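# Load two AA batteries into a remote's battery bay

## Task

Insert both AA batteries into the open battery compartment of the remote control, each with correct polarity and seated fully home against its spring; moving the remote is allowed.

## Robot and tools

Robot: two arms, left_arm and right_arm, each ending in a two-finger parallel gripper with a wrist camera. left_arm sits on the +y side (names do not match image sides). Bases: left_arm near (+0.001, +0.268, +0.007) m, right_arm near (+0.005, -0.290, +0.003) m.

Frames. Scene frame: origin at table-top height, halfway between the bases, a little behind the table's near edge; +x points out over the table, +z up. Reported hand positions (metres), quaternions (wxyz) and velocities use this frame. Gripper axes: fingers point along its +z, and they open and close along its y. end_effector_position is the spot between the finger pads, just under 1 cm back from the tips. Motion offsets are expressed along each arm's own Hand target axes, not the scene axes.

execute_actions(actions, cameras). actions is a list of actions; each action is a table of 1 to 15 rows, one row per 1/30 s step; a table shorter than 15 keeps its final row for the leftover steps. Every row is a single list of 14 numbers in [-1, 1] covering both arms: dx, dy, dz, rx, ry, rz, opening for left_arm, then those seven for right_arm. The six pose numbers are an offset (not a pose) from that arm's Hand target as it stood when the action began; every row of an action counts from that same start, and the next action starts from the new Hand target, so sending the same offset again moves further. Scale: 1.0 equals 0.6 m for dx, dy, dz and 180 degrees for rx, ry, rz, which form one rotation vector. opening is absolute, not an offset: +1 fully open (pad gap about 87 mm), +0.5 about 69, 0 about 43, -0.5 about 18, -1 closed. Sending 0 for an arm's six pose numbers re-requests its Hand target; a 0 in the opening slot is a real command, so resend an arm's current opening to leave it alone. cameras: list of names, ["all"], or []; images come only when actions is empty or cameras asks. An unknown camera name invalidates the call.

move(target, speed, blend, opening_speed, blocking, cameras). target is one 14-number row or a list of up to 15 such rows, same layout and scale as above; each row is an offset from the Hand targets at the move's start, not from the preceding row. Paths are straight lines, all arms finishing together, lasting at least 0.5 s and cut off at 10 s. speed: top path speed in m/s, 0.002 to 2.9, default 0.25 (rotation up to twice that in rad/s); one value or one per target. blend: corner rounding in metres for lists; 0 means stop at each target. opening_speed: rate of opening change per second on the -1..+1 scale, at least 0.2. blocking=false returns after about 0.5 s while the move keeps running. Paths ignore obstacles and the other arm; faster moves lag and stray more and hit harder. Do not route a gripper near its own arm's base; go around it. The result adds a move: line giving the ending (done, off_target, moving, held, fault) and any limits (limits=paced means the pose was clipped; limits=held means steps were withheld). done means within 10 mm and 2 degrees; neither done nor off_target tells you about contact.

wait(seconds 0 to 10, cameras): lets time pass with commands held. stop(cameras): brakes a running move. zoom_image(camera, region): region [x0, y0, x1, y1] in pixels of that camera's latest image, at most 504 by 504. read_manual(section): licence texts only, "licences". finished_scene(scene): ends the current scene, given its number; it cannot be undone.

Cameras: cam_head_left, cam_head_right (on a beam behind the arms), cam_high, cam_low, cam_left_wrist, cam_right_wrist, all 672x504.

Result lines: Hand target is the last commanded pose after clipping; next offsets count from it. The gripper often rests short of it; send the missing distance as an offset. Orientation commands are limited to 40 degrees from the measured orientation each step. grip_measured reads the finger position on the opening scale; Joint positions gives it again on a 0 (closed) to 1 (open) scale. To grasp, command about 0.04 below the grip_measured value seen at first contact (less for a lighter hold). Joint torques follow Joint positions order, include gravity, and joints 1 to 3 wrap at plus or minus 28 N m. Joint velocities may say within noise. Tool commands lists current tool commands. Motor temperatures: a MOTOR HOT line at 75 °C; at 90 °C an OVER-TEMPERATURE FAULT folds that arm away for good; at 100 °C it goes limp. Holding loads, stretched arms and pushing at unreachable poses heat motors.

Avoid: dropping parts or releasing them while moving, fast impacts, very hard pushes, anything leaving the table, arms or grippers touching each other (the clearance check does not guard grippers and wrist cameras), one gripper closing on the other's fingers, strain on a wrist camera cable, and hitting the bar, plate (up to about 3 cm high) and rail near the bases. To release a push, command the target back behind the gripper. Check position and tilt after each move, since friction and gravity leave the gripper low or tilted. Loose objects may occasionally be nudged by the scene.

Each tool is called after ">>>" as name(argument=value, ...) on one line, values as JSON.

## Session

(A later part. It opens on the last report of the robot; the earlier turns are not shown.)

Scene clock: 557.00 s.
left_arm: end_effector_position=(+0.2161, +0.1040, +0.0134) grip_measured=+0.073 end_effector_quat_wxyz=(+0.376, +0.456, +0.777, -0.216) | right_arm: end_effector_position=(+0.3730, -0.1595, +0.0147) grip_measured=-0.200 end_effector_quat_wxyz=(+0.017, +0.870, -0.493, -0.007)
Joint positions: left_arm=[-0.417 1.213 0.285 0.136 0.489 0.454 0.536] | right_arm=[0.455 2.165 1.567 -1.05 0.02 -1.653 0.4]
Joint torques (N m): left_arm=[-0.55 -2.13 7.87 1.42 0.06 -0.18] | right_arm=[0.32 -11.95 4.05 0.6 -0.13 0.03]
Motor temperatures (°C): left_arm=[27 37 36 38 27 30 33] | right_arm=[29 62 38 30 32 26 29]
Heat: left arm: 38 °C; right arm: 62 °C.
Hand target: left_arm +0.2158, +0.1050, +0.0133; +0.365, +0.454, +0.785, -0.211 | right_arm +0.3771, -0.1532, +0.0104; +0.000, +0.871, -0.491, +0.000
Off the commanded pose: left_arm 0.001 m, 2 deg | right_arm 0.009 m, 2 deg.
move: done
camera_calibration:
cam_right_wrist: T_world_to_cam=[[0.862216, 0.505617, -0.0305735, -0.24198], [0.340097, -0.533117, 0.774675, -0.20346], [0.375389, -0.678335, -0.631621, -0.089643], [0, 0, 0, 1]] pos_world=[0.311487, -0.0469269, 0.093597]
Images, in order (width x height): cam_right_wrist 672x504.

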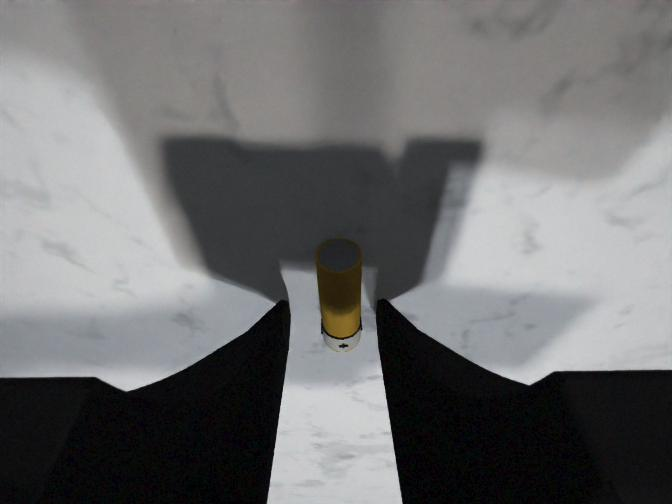

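>>> move(target=[[0,0,0,0,0,0,-0.05,0,0,0,0,0,0,-0.9],[0,0,0,0,0,0,-0.05,0,0,-0.14,0,0,0,-0.9],[0,0,0,0,0,0,-0.05,0,0,-0.14,0,0,0.49,-0.9]], speed=[0.1,0.15,0.5], opening_speed=0.8)

>>> move(target=[0,0,0,0,0,0,-0.05,0,0,0,0,0,0.5,-0.95], speed=0.5)

>>> move(target=[0,0,0,0,0,0,-0.05,0,0,0,0,0.13,0,-0.95], speed=0.3, cameras=["cam_right_wrist","cam_low","cam_head_right"])

>>> zoom_image(camera="cam_low", region=[330, 220, 600, 320])

Scene clock: 563.10 s.
left_arm: end_effector_position=(+0.2161, +0.1040, +0.0134) grip_measured=+0.073 end_effector_quat_wxyz=(+0.376, +0.456, +0.777, -0.216) | right_arm: end_effector_position=(+0.3712, -0.1556, +0.0912) grip_measured=-0.608 end_effector_quat_wxyz=(-0.009, -0.290, +0.957, -0.003)
Joint positions: left_arm=[-0.417 1.213 0.285 0.136 0.489 0.454 0.536] | right_arm=[0.384 2.304 2.099 -1.425 0.02 -0.203 0.196]
Joint torques (N m): left_arm=[-0.55 -2.13 7.86 1.42 0.06 -0.18] | right_arm=[-0.4 -11.89 10 0.12 -0.1 0.1]
Motor temperatures (°C): left_arm=[27 37 36 38 27 30 33] | right_arm=[29 62 39 30 31 26 29]
Heat: left arm: 38 °C; right arm: 62 °C.
Hand target: left_arm +0.2158, +0.1050, +0.0133; +0.365, +0.454, +0.785, -0.211 | right_arm +0.3772, -0.1531, +0.0945; +0.000, -0.285, +0.959, +0.000
Off the commanded pose: left_arm 0.001 m, 2 deg | right_arm 0.007 m, 1 deg.
move: done

Scene clock: 565.67 s.
left_arm: end_effector_position=(+0.2161, +0.1040, +0.0134) grip_measured=+0.073 end_effector_quat_wxyz=(+0.376, +0.456, +0.777, -0.216) | right_arm: end_effector_position=(+0.3742, -0.1533, +0.0807) grip_measured=-0.608 end_effector_quat_wxyz=(-0.018, +0.472, +0.882, -0.017)
Joint positions: left_arm=[-0.417 1.213 0.285 0.136 0.489 0.454 0.536] | right_arm=[0.266 2.214 1.913 -1.357 0.02 1.25 0.196]
Joint torques (N m): left_arm=[-0.55 -2.14 7.86 1.42 0.06 -0.18] | right_arm=[-0.18 -16.46 5.42 0.21 0.03 0.15]
Motor temperatures (°C): left_arm=[27 37 36 38 27 30 33] | right_arm=[29 62 39 30 31 26 29]
Heat: left arm: 38 °C; right arm: 62 °C.
Hand target: left_arm +0.2158, +0.1050, +0.0133; +0.365, +0.454, +0.785, -0.211 | right_arm +0.3771, -0.1531, +0.0945; +0.000, +0.477, +0.879, +0.000
Off the commanded pose: left_arm 0.001 m, 2 deg | right_arm 0.014 m, 3 deg.
move: off_target (right_arm)

Scene clock: 567.20 s.
left_arm: end_effector_position=(+0.2161, +0.1040, +0.0134) grip_measured=+0.073 end_effector_quat_wxyz=(+0.376, +0.456, +0.777, -0.216) | right_arm: end_effector_position=(+0.3715, -0.1573, +0.0886) grip_measured=-0.608 end_effector_quat_wxyz=(-0.179, +0.470, +0.860, +0.081)
Joint positions: left_arm=[-0.417 1.213 0.285 0.136 0.489 0.454 0.536] | right_arm=[0.12 2.342 2.042 -1.51 -0.315 1.092 0.196]
Joint torques (N m): left_arm=[-0.55 -2.14 7.84 1.42 0.06 -0.18] | right_arm=[-0.13 -12 9.48 -0.23 -0.37 -0.01]
Motor temperatures (°C): left_arm=[27 37 36 38 27 30 33] | right_arm=[29 62 39 30 31 26 29]
Heat: left arm: 38 °C; right arm: 62 °C.
Hand target: left_arm +0.2158, +0.1050, +0.0133; +0.365, +0.454, +0.785, -0.211 | right_arm +0.3771, -0.1531, +0.0944; -0.179, +0.467, +0.861, +0.096
Off the commanded pose: left_arm 0.001 m, 2 deg | right_arm 0.009 m, 2 deg.
move: done
camera_calibration:
cam_right_wrist: T_world_to_cam=[[-0.841238, -0.539415, 0.0367488, 0.222908], [-0.127057, 0.263301, 0.95631, 0.0236349], [-0.525524, 0.799815, -0.290035, 0.496047], [0, 0, 0, 1]] pos_world=[0.451206, -0.282729, 0.113077]
Images, in order (width x height): cam_head_right 672x504, cam_low 672x504, cam_right_wrist 672x504.

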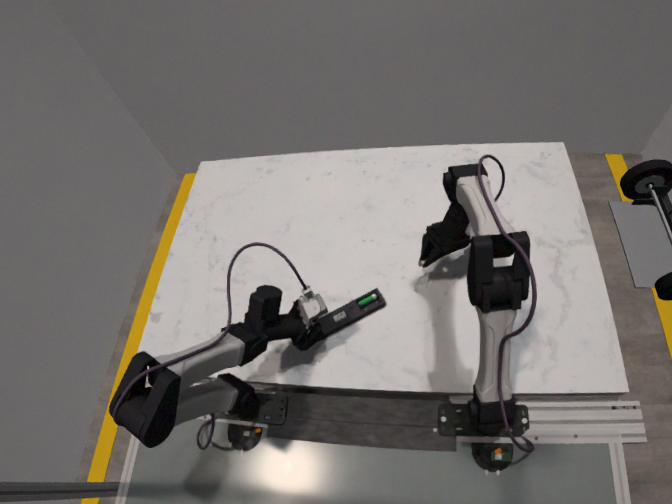

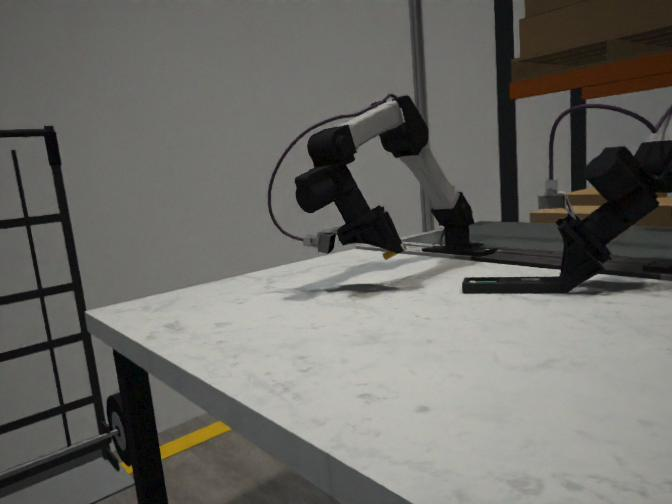

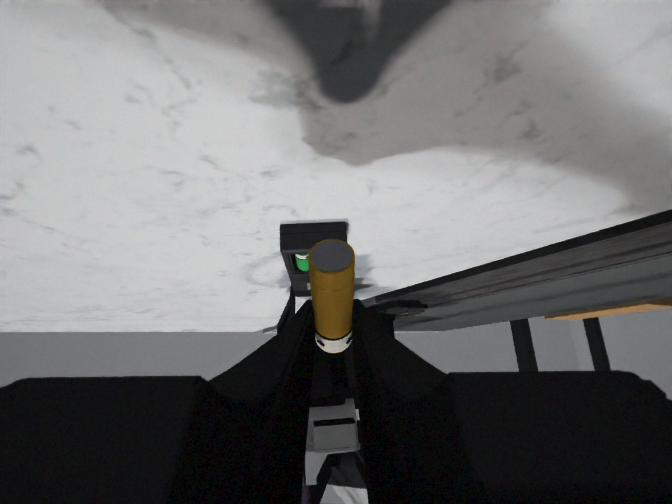

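Scaled by 1.867 from the camera's 672x504 image, which has a finer 960x720 frame.

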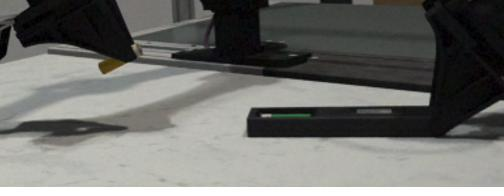

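>>> move(target=[[0,0,0,0,0,0,-0.05,0.251,0.003,0.175,0,0.02,0,-0.95],[0,0,0,0,0,0,-0.05,0.239,0.003,0.224,0,0.02,0,-0.95]], speed=[0.2,0.08], cameras=["cam_right_wrist","cam_low"])

>>> zoom_image(camera="cam_right_wrist", region=[200, 200, 450, 388])

>>> zoom_image(camera="cam_low", region=[430, 235, 560, 305])

Scene clock: 571.33 s.
left_arm: end_effector_position=(+0.2160, +0.1041, +0.0133) grip_measured=+0.073 end_effector_quat_wxyz=(+0.376, +0.456, +0.777, -0.216) | right_arm: end_effector_position=(+0.2778, -0.0019, +0.0315) grip_measured=-0.608 end_effector_quat_wxyz=(-0.208, +0.465, +0.855, +0.102)
Joint positions: left_arm=[-0.417 1.213 0.285 0.136 0.489 0.454 0.536] | right_arm=[0.52 2.192 1.522 -0.991 -0.455 1.505 0.196]
Joint torques (N m): left_arm=[-0.55 -2.14 7.87 1.43 0.06 -0.18] | right_arm=[0.51 -11.59 4.25 0.44 -0.22 0.15]
Motor temperatures (°C): left_arm=[27 37 37 38 27 30 33] | right_arm=[29 63 39 30 31 26 29]
Heat: left arm: 38 °C; right arm: 63 °C.
Hand target: left_arm +0.2158, +0.1050, +0.0133; +0.365, +0.454, +0.785, -0.211 | right_arm +0.2778, +0.0029, +0.0282; -0.206, +0.464, +0.855, +0.111
Off the commanded pose: left_arm 0.001 m, 2 deg | right_arm 0.006 m, 1 deg.
move: done
camera_calibration:
cam_right_wrist: T_world_to_cam=[[-0.839362, -0.542905, 0.0269289, 0.229852], [-0.0973889, 0.198938, 0.975161, 0.0165491], [-0.534777, 0.815891, -0.219854, 0.306355], [0, 0, 0, 1]] pos_world=[0.358372, -0.128457, 0.0450258]
Images, in order (width x height): cam_low 672x504, cam_right_wrist 672x504.

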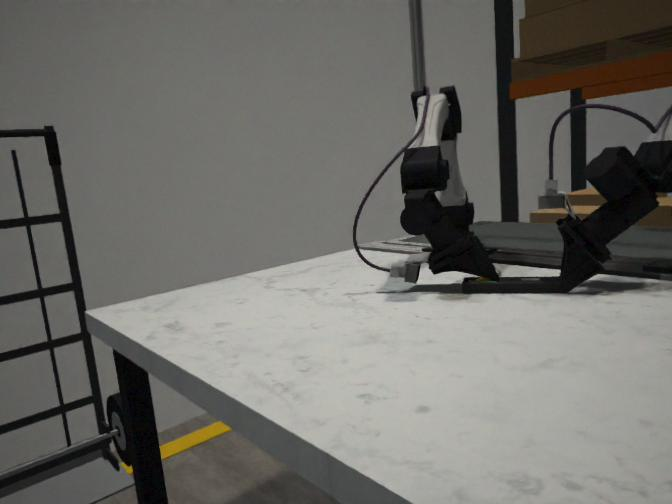

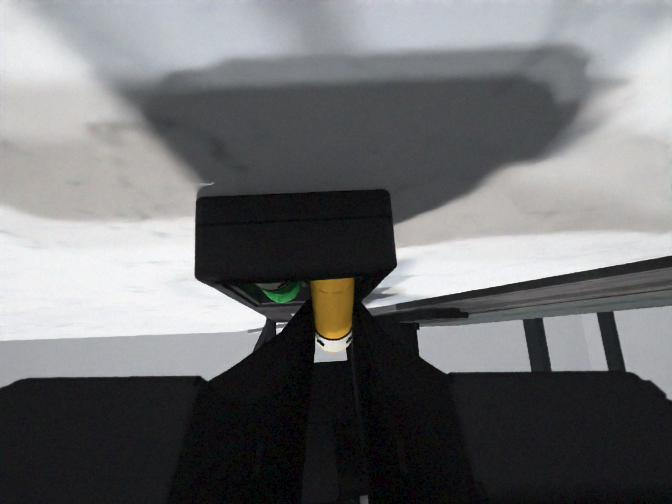

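Scaled by 2.016 from the camera's 672x504 image, which has a finer 960x720 frame.

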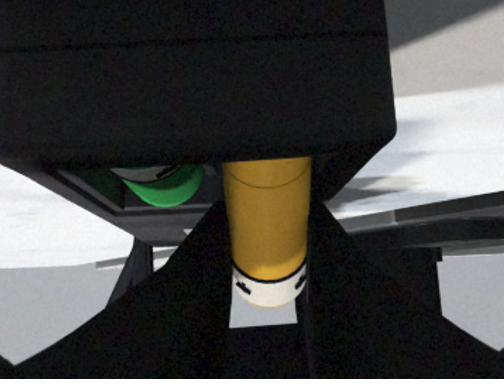

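Scaled by 3.877 from the camera's 672x504 image, which has a finer 960x720 frame.

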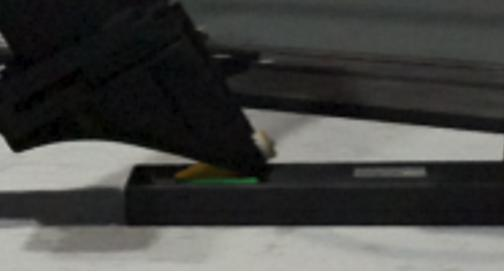

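>>> move(target=[[0,0,0,0,0,0,-0.05,0,0,0,0,0,0,-0.4],[0,0,0,0,0,0,-0.05,0,0,-0.1,0,0,0,-0.4]], speed=0.12, opening_speed=0.5, cameras=["cam_right_wrist","cam_low"])

>>> zoom_image(camera="cam_right_wrist", region=[200, 200, 450, 388])

>>> zoom_image(camera="cam_low", region=[430, 235, 560, 305])

Scene clock: 575.33 s.
left_arm: end_effector_position=(+0.2160, +0.1041, +0.0133) grip_measured=+0.073 end_effector_quat_wxyz=(+0.376, +0.456, +0.777, -0.216) | right_arm: end_effector_position=(+0.2832, -0.0221, +0.0644) grip_measured=-0.400 end_effector_quat_wxyz=(-0.225, +0.470, +0.849, +0.089)
Joint positions: left_arm=[-0.417 1.213 0.285 0.135 0.489 0.454 0.536] | right_arm=[0.464 2.173 1.62 -1.175 -0.463 1.449 0.3]
Joint torques (N m): left_arm=[-0.55 -2.13 7.86 1.43 0.06 -0.18] | right_arm=[-0.34 -14.71 8.98 -0.09 -0.14 0]
Motor temperatures (°C): left_arm=[27 37 37 38 27 30 33] | right_arm=[29 63 39 30 31 26 29]
Heat: left arm: 38 °C; right arm: 63 °C.
Hand target: left_arm +0.2158, +0.1050, +0.0133; +0.365, +0.454, +0.785, -0.211 | right_arm +0.2926, -0.0199, +0.0816; -0.205, +0.463, +0.855, +0.111
Off the commanded pose: left_arm 0.001 m, 2 deg | right_arm 0.020 m, 4 deg.
move: off_target (right_arm)
camera_calibration:
cam_right_wrist: T_world_to_cam=[[-0.840142, -0.538017, 0.0685548, 0.220068], [-0.0526862, 0.20676, 0.976972, -0.0235973], [-0.539802, 0.817183, -0.202053, 0.333252], [0, 0, 0, 1]] pos_world=[0.363535, -0.149049, 0.075302]
Images, in order (width x height): cam_low 672x504, cam_right_wrist 672x504.

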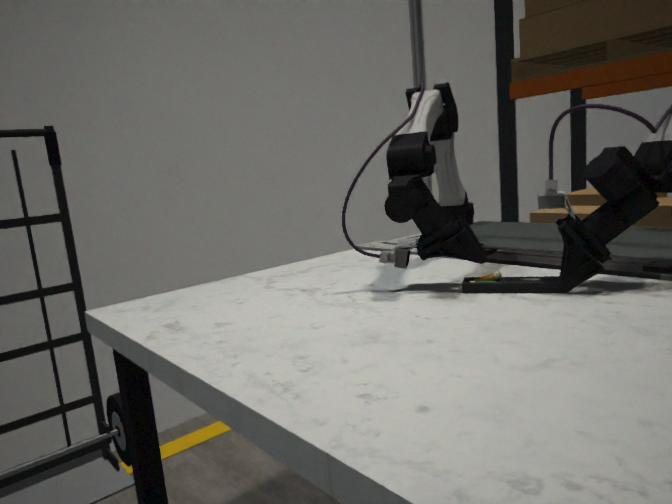

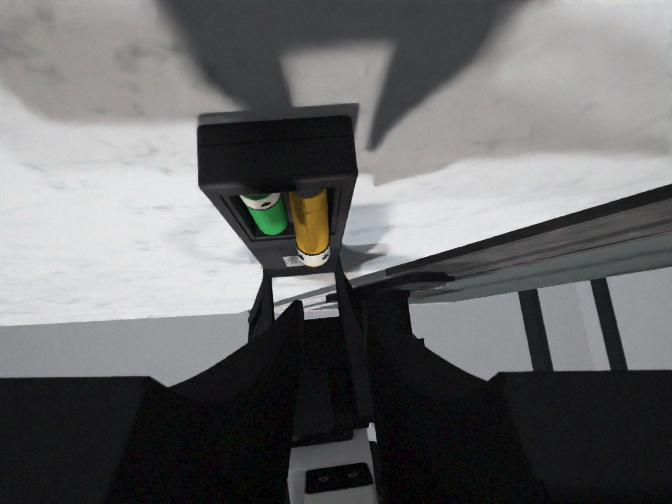

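Scaled by 2.016 from the camera's 672x504 image, which has a finer 960x720 frame.

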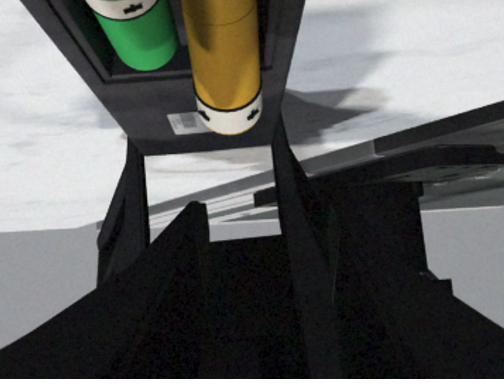

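Scaled by 3.877 from the camera's 672x504 image, which has a finer 960x720 frame.

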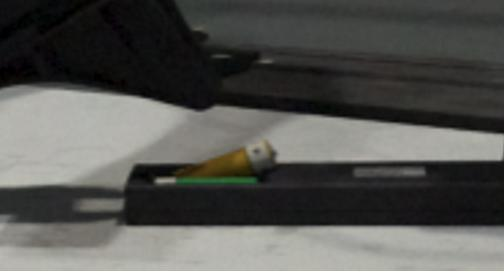

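>>> move(target=[[0,0,0,0,0,0,-0.05,0.022,0,-0.045,0,-0.11,0,-1],[0,0,0,0,0,0,-0.05,0.09,-0.005,-0.012,0,-0.11,0,-1],[0,0,0,0,0,0,-0.05,0.036,-0.005,0.102,0,-0.11,0,-1]], speed=[0.2,0.2,0.1], cameras=["cam_right_wrist","cam_low","cam_head_right"])

>>> zoom_image(camera="cam_right_wrist", region=[200, 200, 450, 388])

>>> zoom_image(camera="cam_low", region=[430, 235, 560, 305])

Scene clock: 581.60 s.
left_arm: end_effector_position=(+0.2160, +0.1041, +0.0133) grip_measured=+0.073 end_effector_quat_wxyz=(+0.376, +0.456, +0.777, -0.216) | right_arm: end_effector_position=(+0.2628, +0.0185, +0.0435) grip_measured=-1.000 end_effector_quat_wxyz=(-0.059, +0.471, +0.879, +0.033)
Joint positions: left_arm=[-0.417 1.213 0.285 0.135 0.489 0.454 0.536] | right_arm=[0.713 2.12 1.583 -1.059 -0.133 1.699 0]
Joint torques (N m): left_arm=[-0.55 -2.13 7.86 1.43 0.06 -0.18] | right_arm=[-0.09 -10.5 5.34 0.33 0.06 0.13]
Motor temperatures (°C): left_arm=[27 37 37 38 27 30 33] | right_arm=[29 63 39 30 31 26 29]
Heat: left arm: 38 °C; right arm: 63 °C.
Hand target: left_arm +0.2158, +0.1050, +0.0133; +0.365, +0.454, +0.785, -0.211 | right_arm +0.2644, +0.0179, +0.0369; -0.055, +0.476, +0.877, +0.030
Off the commanded pose: left_arm 0.001 m, 2 deg | right_arm 0.007 m, 1 deg.
move: done
camera_calibration:
cam_right_wrist: T_world_to_cam=[[-0.837035, -0.547129, 0.00463574, 0.228429], [-0.28389, 0.441525, 0.851153, 0.0492286], [-0.467738, 0.711129, -0.524897, 0.281907], [0, 0, 0, 1]] pos_world=[0.337037, -0.0972276, 0.105012]
Images, in order (width x height): cam_head_right 672x504, cam_low 672x504, cam_right_wrist 672x504.

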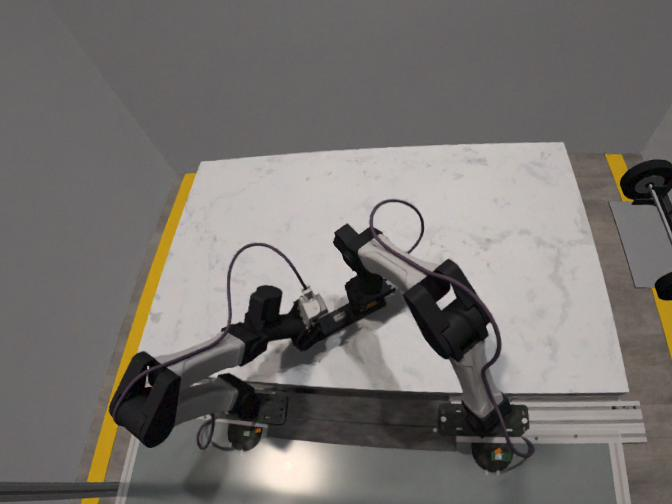

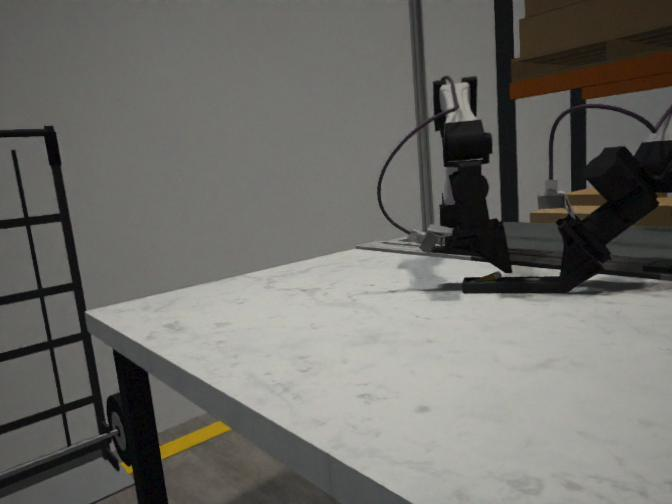

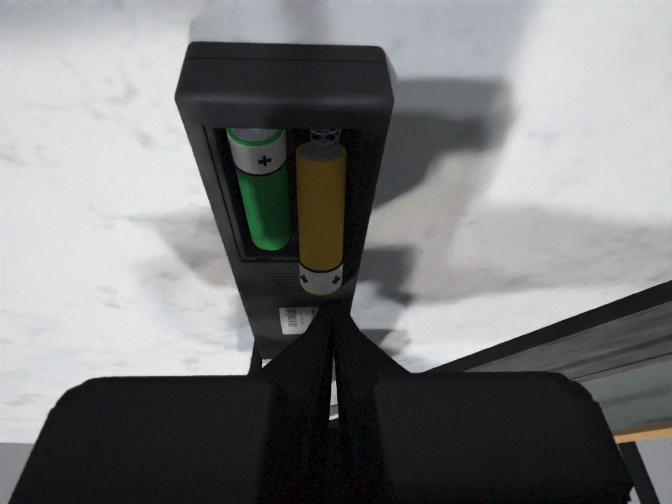

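Scaled by 2.016 from the camera's 672x504 image, which has a finer 960x720 frame.

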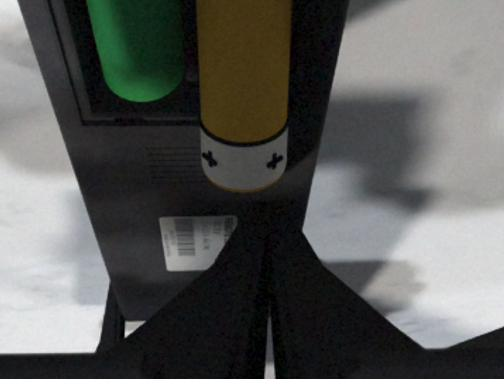

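Scaled by 3.877 from the camera's 672x504 image, which has a finer 960x720 frame.

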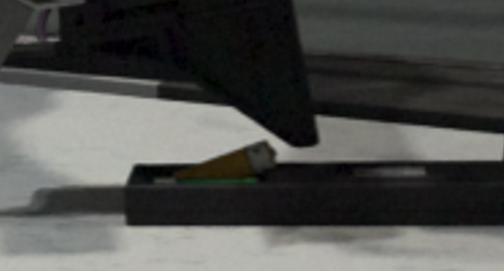

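>>> move(target=[[0,0,0,0,0,0,-0.05,0.012,0.007,0.016,0,0,0,-1],[0,0,0,0,0,0,-0.05,-0.035,0.007,0.022,0,0,0,-1]], speed=0.06, cameras=["cam_right_wrist","cam_low"])

>>> zoom_image(camera="cam_right_wrist", region=[200, 200, 450, 388])

>>> zoom_image(camera="cam_low", region=[430, 235, 560, 305])

Scene clock: 584.40 s.
left_arm: end_effector_position=(+0.2162, +0.1042, +0.0133) grip_measured=+0.073 end_effector_quat_wxyz=(+0.376, +0.455, +0.778, -0.216) | right_arm: end_effector_position=(+0.2689, +0.0191, +0.0335) grip_measured=-1.000 end_effector_quat_wxyz=(-0.076, +0.467, +0.880, +0.045)
Joint positions: left_arm=[-0.417 1.213 0.285 0.136 0.488 0.452 0.536] | right_arm=[0.688 2.145 1.57 -1.013 -0.172 1.666 0]
Joint torques (N m): left_arm=[-0.55 -2.14 7.87 1.43 0.08 -0.15] | right_arm=[-1.95 -10.54 4.41 0.32 0.36 0]
Motor temperatures (°C): left_arm=[27 37 37 38 27 30 33] | right_arm=[29 63 39 30 31 26 29]
Heat: left arm: 38 °C; right arm: 63 °C.
Hand target: left_arm +0.2158, +0.1050, +0.0133; +0.365, +0.454, +0.785, -0.212 | right_arm +0.2784, +0.0041, +0.0212; -0.056, +0.476, +0.877, +0.030
Off the commanded pose: left_arm 0.001 m, 2 deg | right_arm 0.022 m, 3 deg.
move: off_target (right_arm)
camera_calibration:
cam_right_wrist: T_world_to_cam=[[-0.832307, -0.554309, -0.00259433, 0.233019], [-0.273373, 0.406396, 0.871843, 0.056323], [-0.482216, 0.72635, -0.489779, 0.281547], [0, 0, 0, 1]] pos_world=[0.345106, -0.0982265, 0.0893954]
Images, in order (width x height): cam_low 672x504, cam_right_wrist 672x504.

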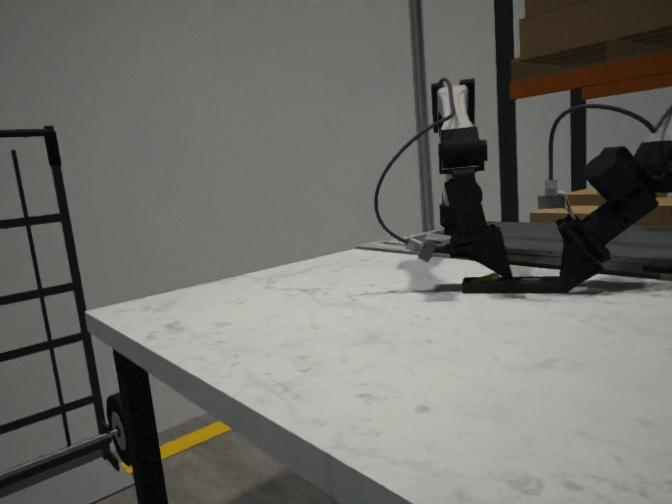

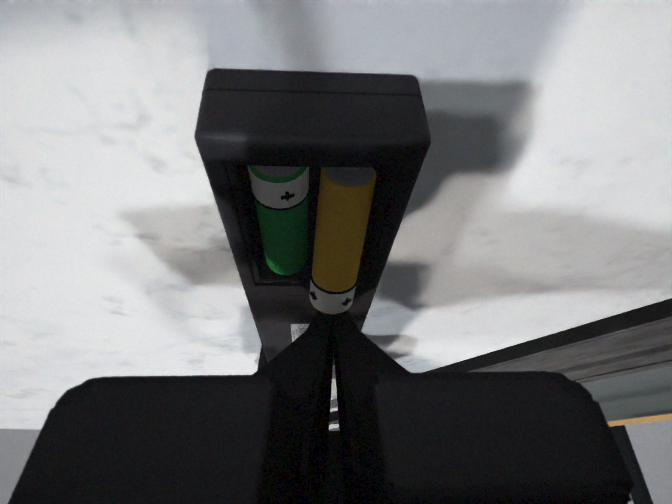

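Scaled by 2.016 from the camera's 672x504 image, which has a finer 960x720 frame.

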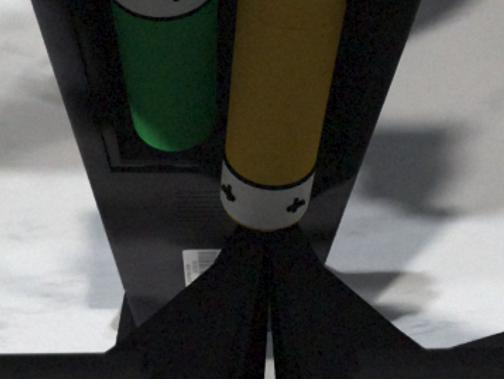

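Scaled by 3.877 from the camera's 672x504 image, which has a finer 960x720 frame.

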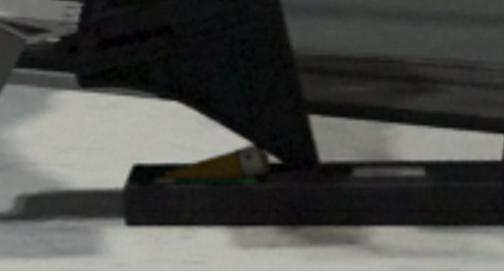

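>>> move(target=[0,0,0,0,0,0,-0.05,-0.03,0,0,0,0,0,-1], speed=0.05)

>>> move(target=[0,0,0,0,0,0,-0.05,-0.03,0,0,0,0,0,-1], speed=0.05, cameras=["cam_right_wrist","cam_low"])

>>> zoom_image(camera="cam_right_wrist", region=[200, 200, 450, 388])

>>> zoom_image(camera="cam_low", region=[430, 235, 560, 305])

Scene clock: 586.60 s.
left_arm: end_effector_position=(+0.2168, +0.1032, +0.0143) grip_measured=+0.073 end_effector_quat_wxyz=(+0.377, +0.455, +0.777, -0.216) | right_arm: end_effector_position=(+0.2747, +0.0116, +0.0342) grip_measured=-1.000 end_effector_quat_wxyz=(-0.089, +0.463, +0.880, +0.055)
Joint positions: left_arm=[-0.42 1.213 0.287 0.138 0.487 0.45 0.536] | right_arm=[0.65 2.145 1.562 -1.008 -0.204 1.621 0]
Joint torques (N m): left_arm=[-0.29 -2.14 7.72 1.41 0.08 -0.14] | right_arm=[-2.48 -10.58 4.26 0.27 0.64 0.01]
Motor temperatures (°C): left_arm=[27 37 37 38 27 30 33] | right_arm=[29 63 39 30 31 26 29]
Heat: left arm: 38 °C; right arm: 63 °C.
Hand target: left_arm +0.2160, +0.1050, +0.0134; +0.365, +0.454, +0.785, -0.211 | right_arm +0.2881, -0.0109, +0.0189; -0.056, +0.476, +0.877, +0.030
Off the commanded pose: left_arm 0.002 m, 2 deg | right_arm 0.030 m, 5 deg.
move: off_target (right_arm)

Scene clock: 587.53 s.
left_arm: end_effector_position=(+0.2170, +0.1031, +0.0144) grip_measured=+0.073 end_effector_quat_wxyz=(+0.378, +0.455, +0.777, -0.217) | right_arm: end_effector_position=(+0.2791, +0.0056, +0.0379) grip_measured=-1.000 end_effector_quat_wxyz=(-0.109, +0.458, +0.880, +0.067)
Joint positions: left_arm=[-0.42 1.213 0.287 0.14 0.487 0.449 0.536] | right_arm=[0.613 2.145 1.562 -1.012 -0.25 1.575 0]
Joint torques (N m): left_arm=[-0.29 -2.14 7.73 1.39 0.08 -0.13] | right_arm=[-2.99 -10.33 4.03 0.25 1.03 -0.05]
Motor temperatures (°C): left_arm=[27 37 37 38 27 30 33] | right_arm=[29 63 38 30 31 26 29]
Heat: left arm: 38 °C; right arm: 63 °C.
Hand target: left_arm +0.2159, +0.1050, +0.0134; +0.365, +0.454, +0.785, -0.211 | right_arm +0.2978, -0.0258, +0.0166; -0.056, +0.476, +0.877, +0.030
Off the commanded pose: left_arm 0.002 m, 2 deg | right_arm 0.042 m, 8 deg.
move: off_target (right_arm)
camera_calibration:
cam_right_wrist: T_world_to_cam=[[-0.823873, -0.566664, -0.0111592, 0.232075], [-0.245354, 0.338833, 0.908292, 0.0519493], [-0.510915, 0.751055, -0.418189, 0.303579], [0, 0, 0, 1]] pos_world=[0.359049, -0.114098, 0.082358]
Images, in order (width x height): cam_low 672x504, cam_right_wrist 672x504.

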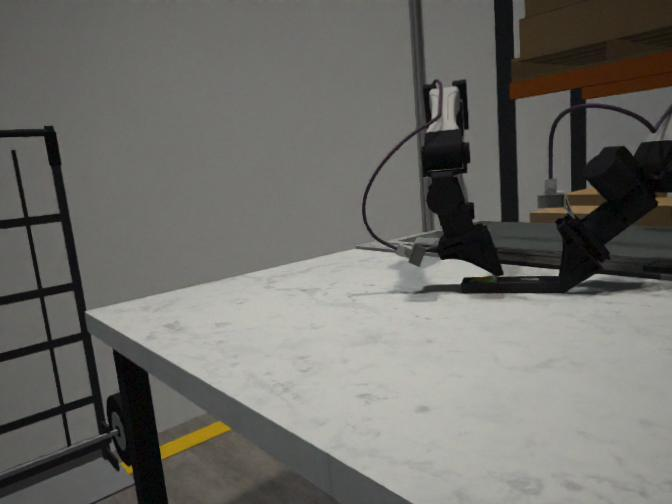

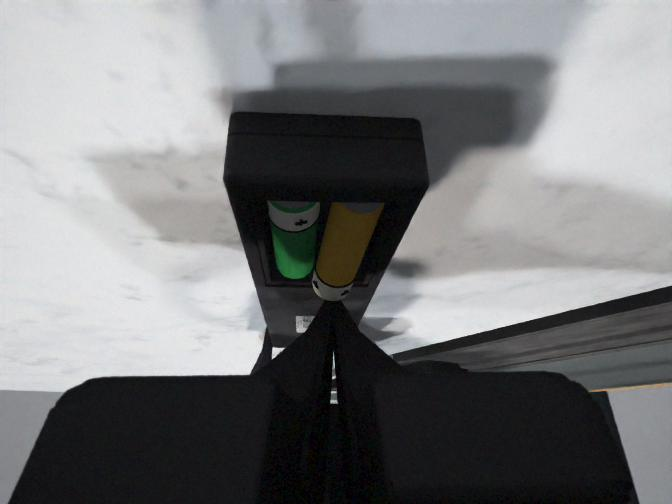

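Scaled by 2.016 from the camera's 672x504 image, which has a finer 960x720 frame.

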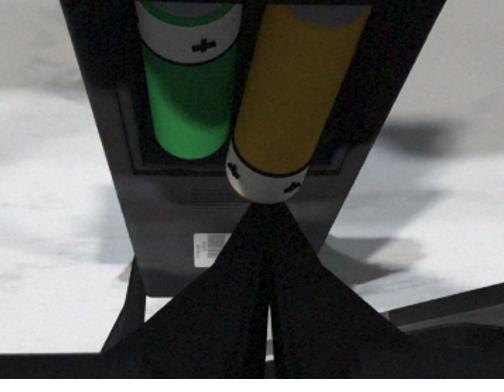

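Scaled by 3.877 from the camera's 672x504 image, which has a finer 960x720 frame.

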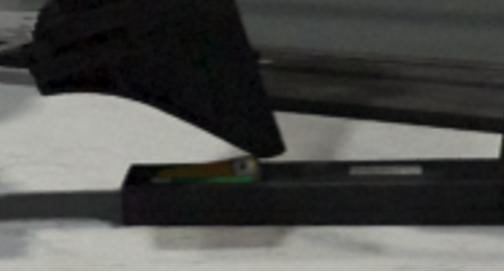

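>>> move(target=[0,0,0,0,0,0,-0.05,-0.015,-0.015,0.03,0,0,0,-1], speed=0.05, cameras=["cam_right_wrist","cam_low"])

>>> zoom_image(camera="cam_right_wrist", region=[200, 200, 450, 388])

>>> zoom_image(camera="cam_low", region=[430, 235, 560, 305])

Scene clock: 589.47 s.
left_arm: end_effector_position=(+0.2161, +0.1035, +0.0136) grip_measured=+0.073 end_effector_quat_wxyz=(+0.375, +0.455, +0.778, -0.216) | right_arm: end_effector_position=(+0.2836, -0.0093, +0.0303) grip_measured=-1.000 end_effector_quat_wxyz=(-0.107, +0.464, +0.876, +0.076)
Joint positions: left_arm=[-0.42 1.213 0.287 0.135 0.485 0.449 0.536] | right_arm=[0.574 2.12 1.491 -0.956 -0.253 1.553 0]
Joint torques (N m): left_arm=[-0.23 -2.14 7.73 1.44 0.1 -0.13] | right_arm=[-1.61 -8.29 2.43 0.54 1.07 0.01]
Motor temperatures (°C): left_arm=[27 37 37 38 27 30 33] | right_arm=[29 62 38 30 32 26 29]
Heat: left arm: 38 °C; right arm: 62 °C.
Hand target: left_arm +0.2159, +0.1050, +0.0134; +0.365, +0.454, +0.785, -0.212 | right_arm +0.2940, -0.0364, -0.0023; -0.056, +0.476, +0.877, +0.030
Off the commanded pose: left_arm 0.002 m, 2 deg | right_arm 0.044 m, 8 deg.
move: off_target (right_arm)
camera_calibration:
cam_right_wrist: T_world_to_cam=[[-0.833491, -0.551899, -0.0264432, 0.230532], [-0.249196, 0.332765, 0.909488, 0.0660442], [-0.493147, 0.76464, -0.414888, 0.308764], [0, 0, 0, 1]] pos_world=[0.36087, -0.130841, 0.074132]
Images, in order (width x height): cam_low 672x504, cam_right_wrist 672x504.

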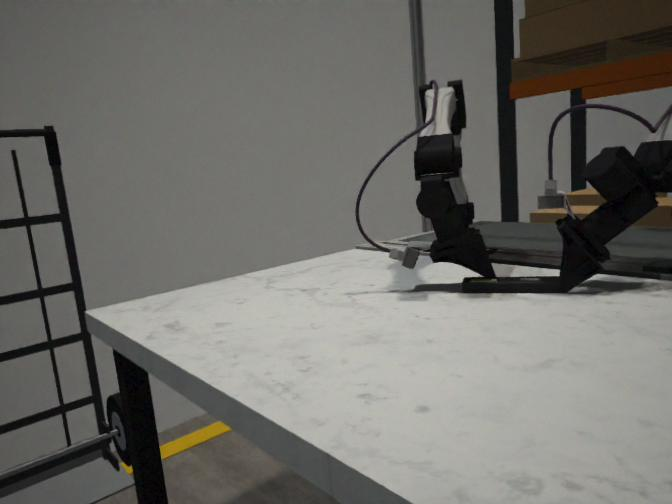

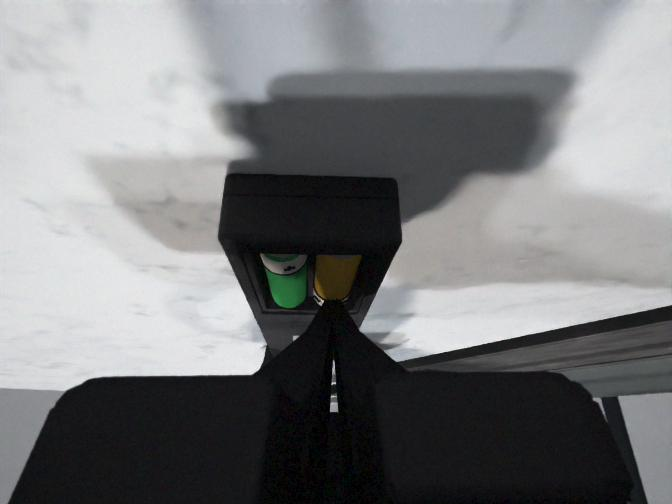

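Scaled by 2.016 from the camera's 672x504 image, which has a finer 960x720 frame.

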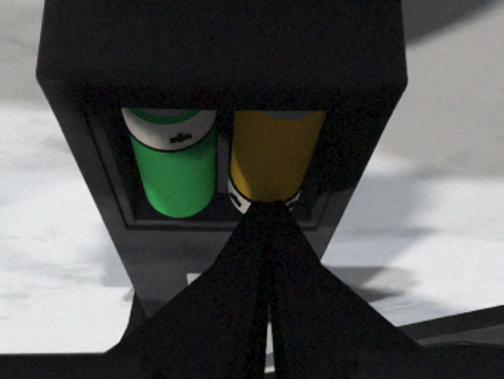

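Scaled by 3.877 from the camera's 672x504 image, which has a finer 960x720 frame.

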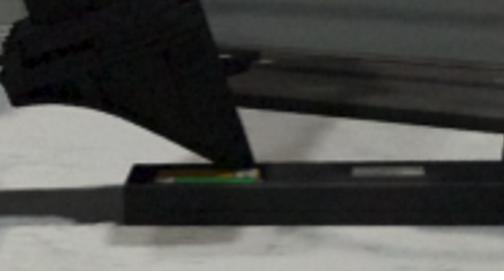

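Snapped in. Lift.

>>> move(target=[0,0,0,0,0,0,-0.05,0,0,-0.14,0,0,0,-1], speed=0.15, cameras=["cam_right_wrist","cam_low"])

>>> zoom_image(camera="cam_right_wrist", region=[200, 130, 450, 318])

>>> zoom_image(camera="cam_low", region=[430, 235, 560, 305])

Scene clock: 591.40 s.
left_arm: end_effector_position=(+0.2158, +0.1035, +0.0135) grip_measured=+0.073 end_effector_quat_wxyz=(+0.375, +0.455, +0.778, -0.216) | right_arm: end_effector_position=(+0.2892, -0.0461, +0.0651) grip_measured=-1.000 end_effector_quat_wxyz=(-0.075, +0.477, +0.876, +0.010)
Joint positions: left_arm=[-0.421 1.213 0.287 0.133 0.485 0.449 0.536] | right_arm=[0.538 2.094 1.631 -1.21 -0.13 1.533 0]
Joint torques (N m): left_arm=[-0.21 -2.11 7.75 1.45 0.1 -0.13] | right_arm=[-0.5 -13.76 9.25 0.03 0.1 0.02]
Motor temperatures (°C): left_arm=[27 37 38 38 27 30 33] | right_arm=[29 62 38 30 32 26 29]
Heat: left arm: 38 °C; right arm: 62 °C.
Hand target: left_arm +0.2159, +0.1050, +0.0134; +0.365, +0.454, +0.785, -0.212 | right_arm +0.2998, -0.0453, +0.0810; -0.056, +0.476, +0.877, +0.030
Off the commanded pose: left_arm 0.001 m, 1 deg | right_arm 0.019 m, 3 deg.
move: off_target (right_arm)
camera_calibration:
cam_right_wrist: T_world_to_cam=[[-0.840809, -0.537918, 0.0607086, 0.212967], [-0.236738, 0.466241, 0.852393, 0.0542682], [-0.486822, 0.702328, -0.519365, 0.35627], [0, 0, 0, 1]] pos_world=[0.365352, -0.160961, 0.125847]
Images, in order (width x height): cam_low 672x504, cam_right_wrist 672x504.

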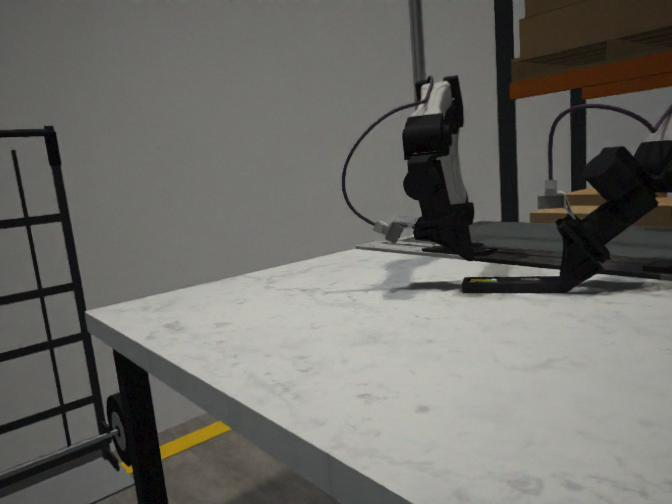

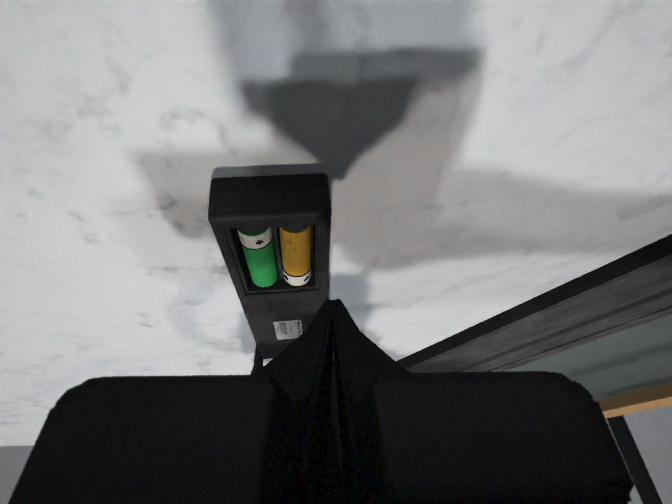

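Scaled by 2.016 from the camera's 672x504 image, which has a finer 960x720 frame.

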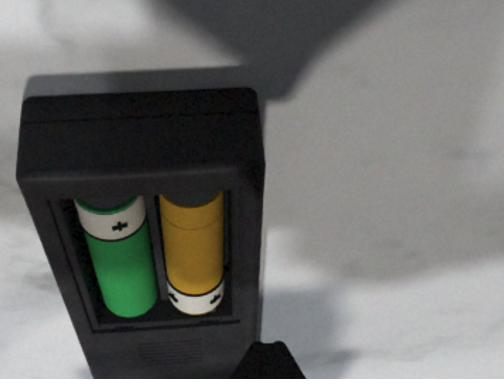

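Scaled by 3.877 from the camera's 672x504 image, which has a finer 960x720 frame.

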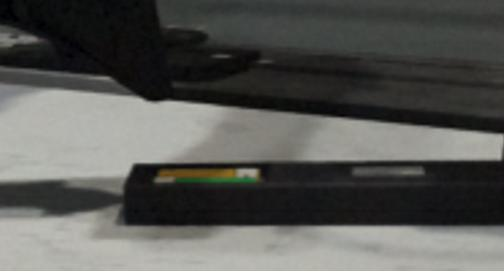

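>>> move(target=[[0,0,0,0,0,0,0.4,-0.15,0,-0.05,0,0,0,-1],[-0.1,0,-0.12,0,0,0,0.4,-0.15,0,-0.1,0,0,0,-1]], opening_speed=0.6, cameras=["cam_low","cam_head_right"])

>>> zoom_image(camera="cam_low", region=[430, 235, 560, 305])

>>> zoom_image(camera="cam_head_right", region=[300, 250, 420, 350])

Scene clock: 594.90 s.
left_arm: end_effector_position=(+0.2028, +0.1209, +0.0968) grip_measured=+0.400 end_effector_quat_wxyz=(+0.357, +0.452, +0.790, -0.210) | right_arm: end_effector_position=(+0.3467, -0.1272, +0.1259) grip_measured=-1.000 end_effector_quat_wxyz=(-0.065, +0.480, +0.875, +0.026)
Joint positions: left_arm=[-0.375 0.931 0.558 -0.476 0.497 0.486 0.7] | right_arm=[0.293 2.133 1.94 -1.47 -0.11 1.294 0]
Joint torques (N m): left_arm=[0.87 -0.47 9.65 1.65 0.4 -0.04] | right_arm=[0.12 -10.7 9.51 0.04 0.01 0]
Motor temperatures (°C): left_arm=[27 37 38 38 27 30 33] | right_arm=[29 62 39 30 31 26 28]
Heat: left arm: 38 °C; right arm: 62 °C.
Hand target: left_arm +0.2077, +0.1193, +0.1056; +0.365, +0.454, +0.785, -0.211 | right_arm +0.3526, -0.1264, +0.1292; -0.056, +0.476, +0.877, +0.030
Off the commanded pose: left_arm 0.010 m, 1 deg | right_arm 0.007 m, 1 deg.
move: done
Images, in order (width x height): cam_head_right 672x504, cam_low 672x504.

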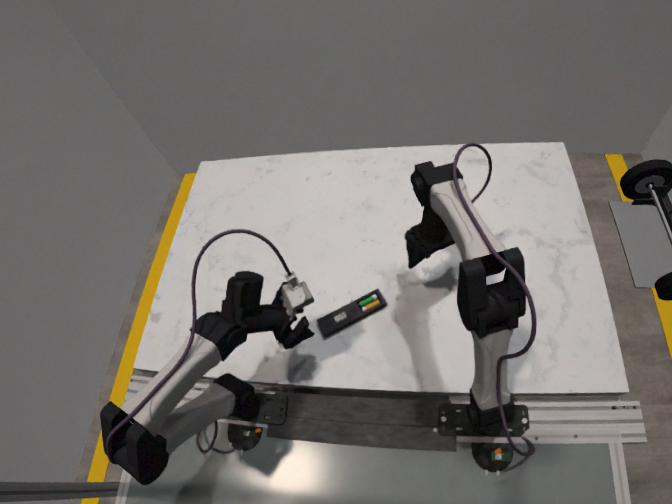

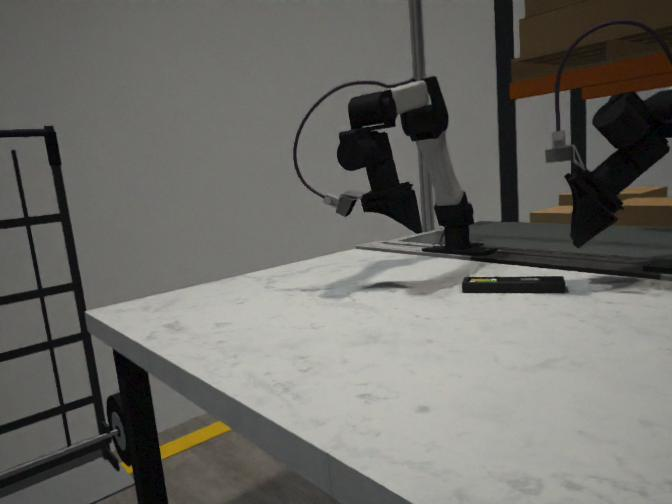

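Scaled by 3.877 from the camera's 672x504 image, which has a finer 960x720 frame.

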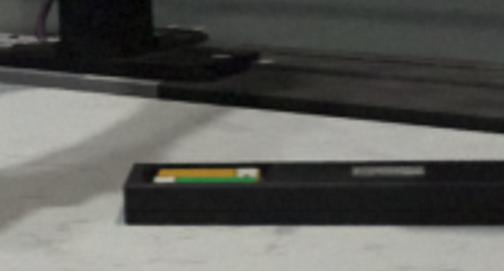

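Scaled by 4.200 from the camera's 672x504 image, which has a finer 960x720 frame.

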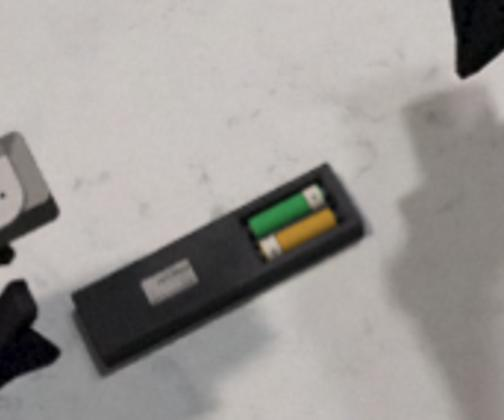

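>>> finished_scene(scene=2)

The scene is finished: the task was done.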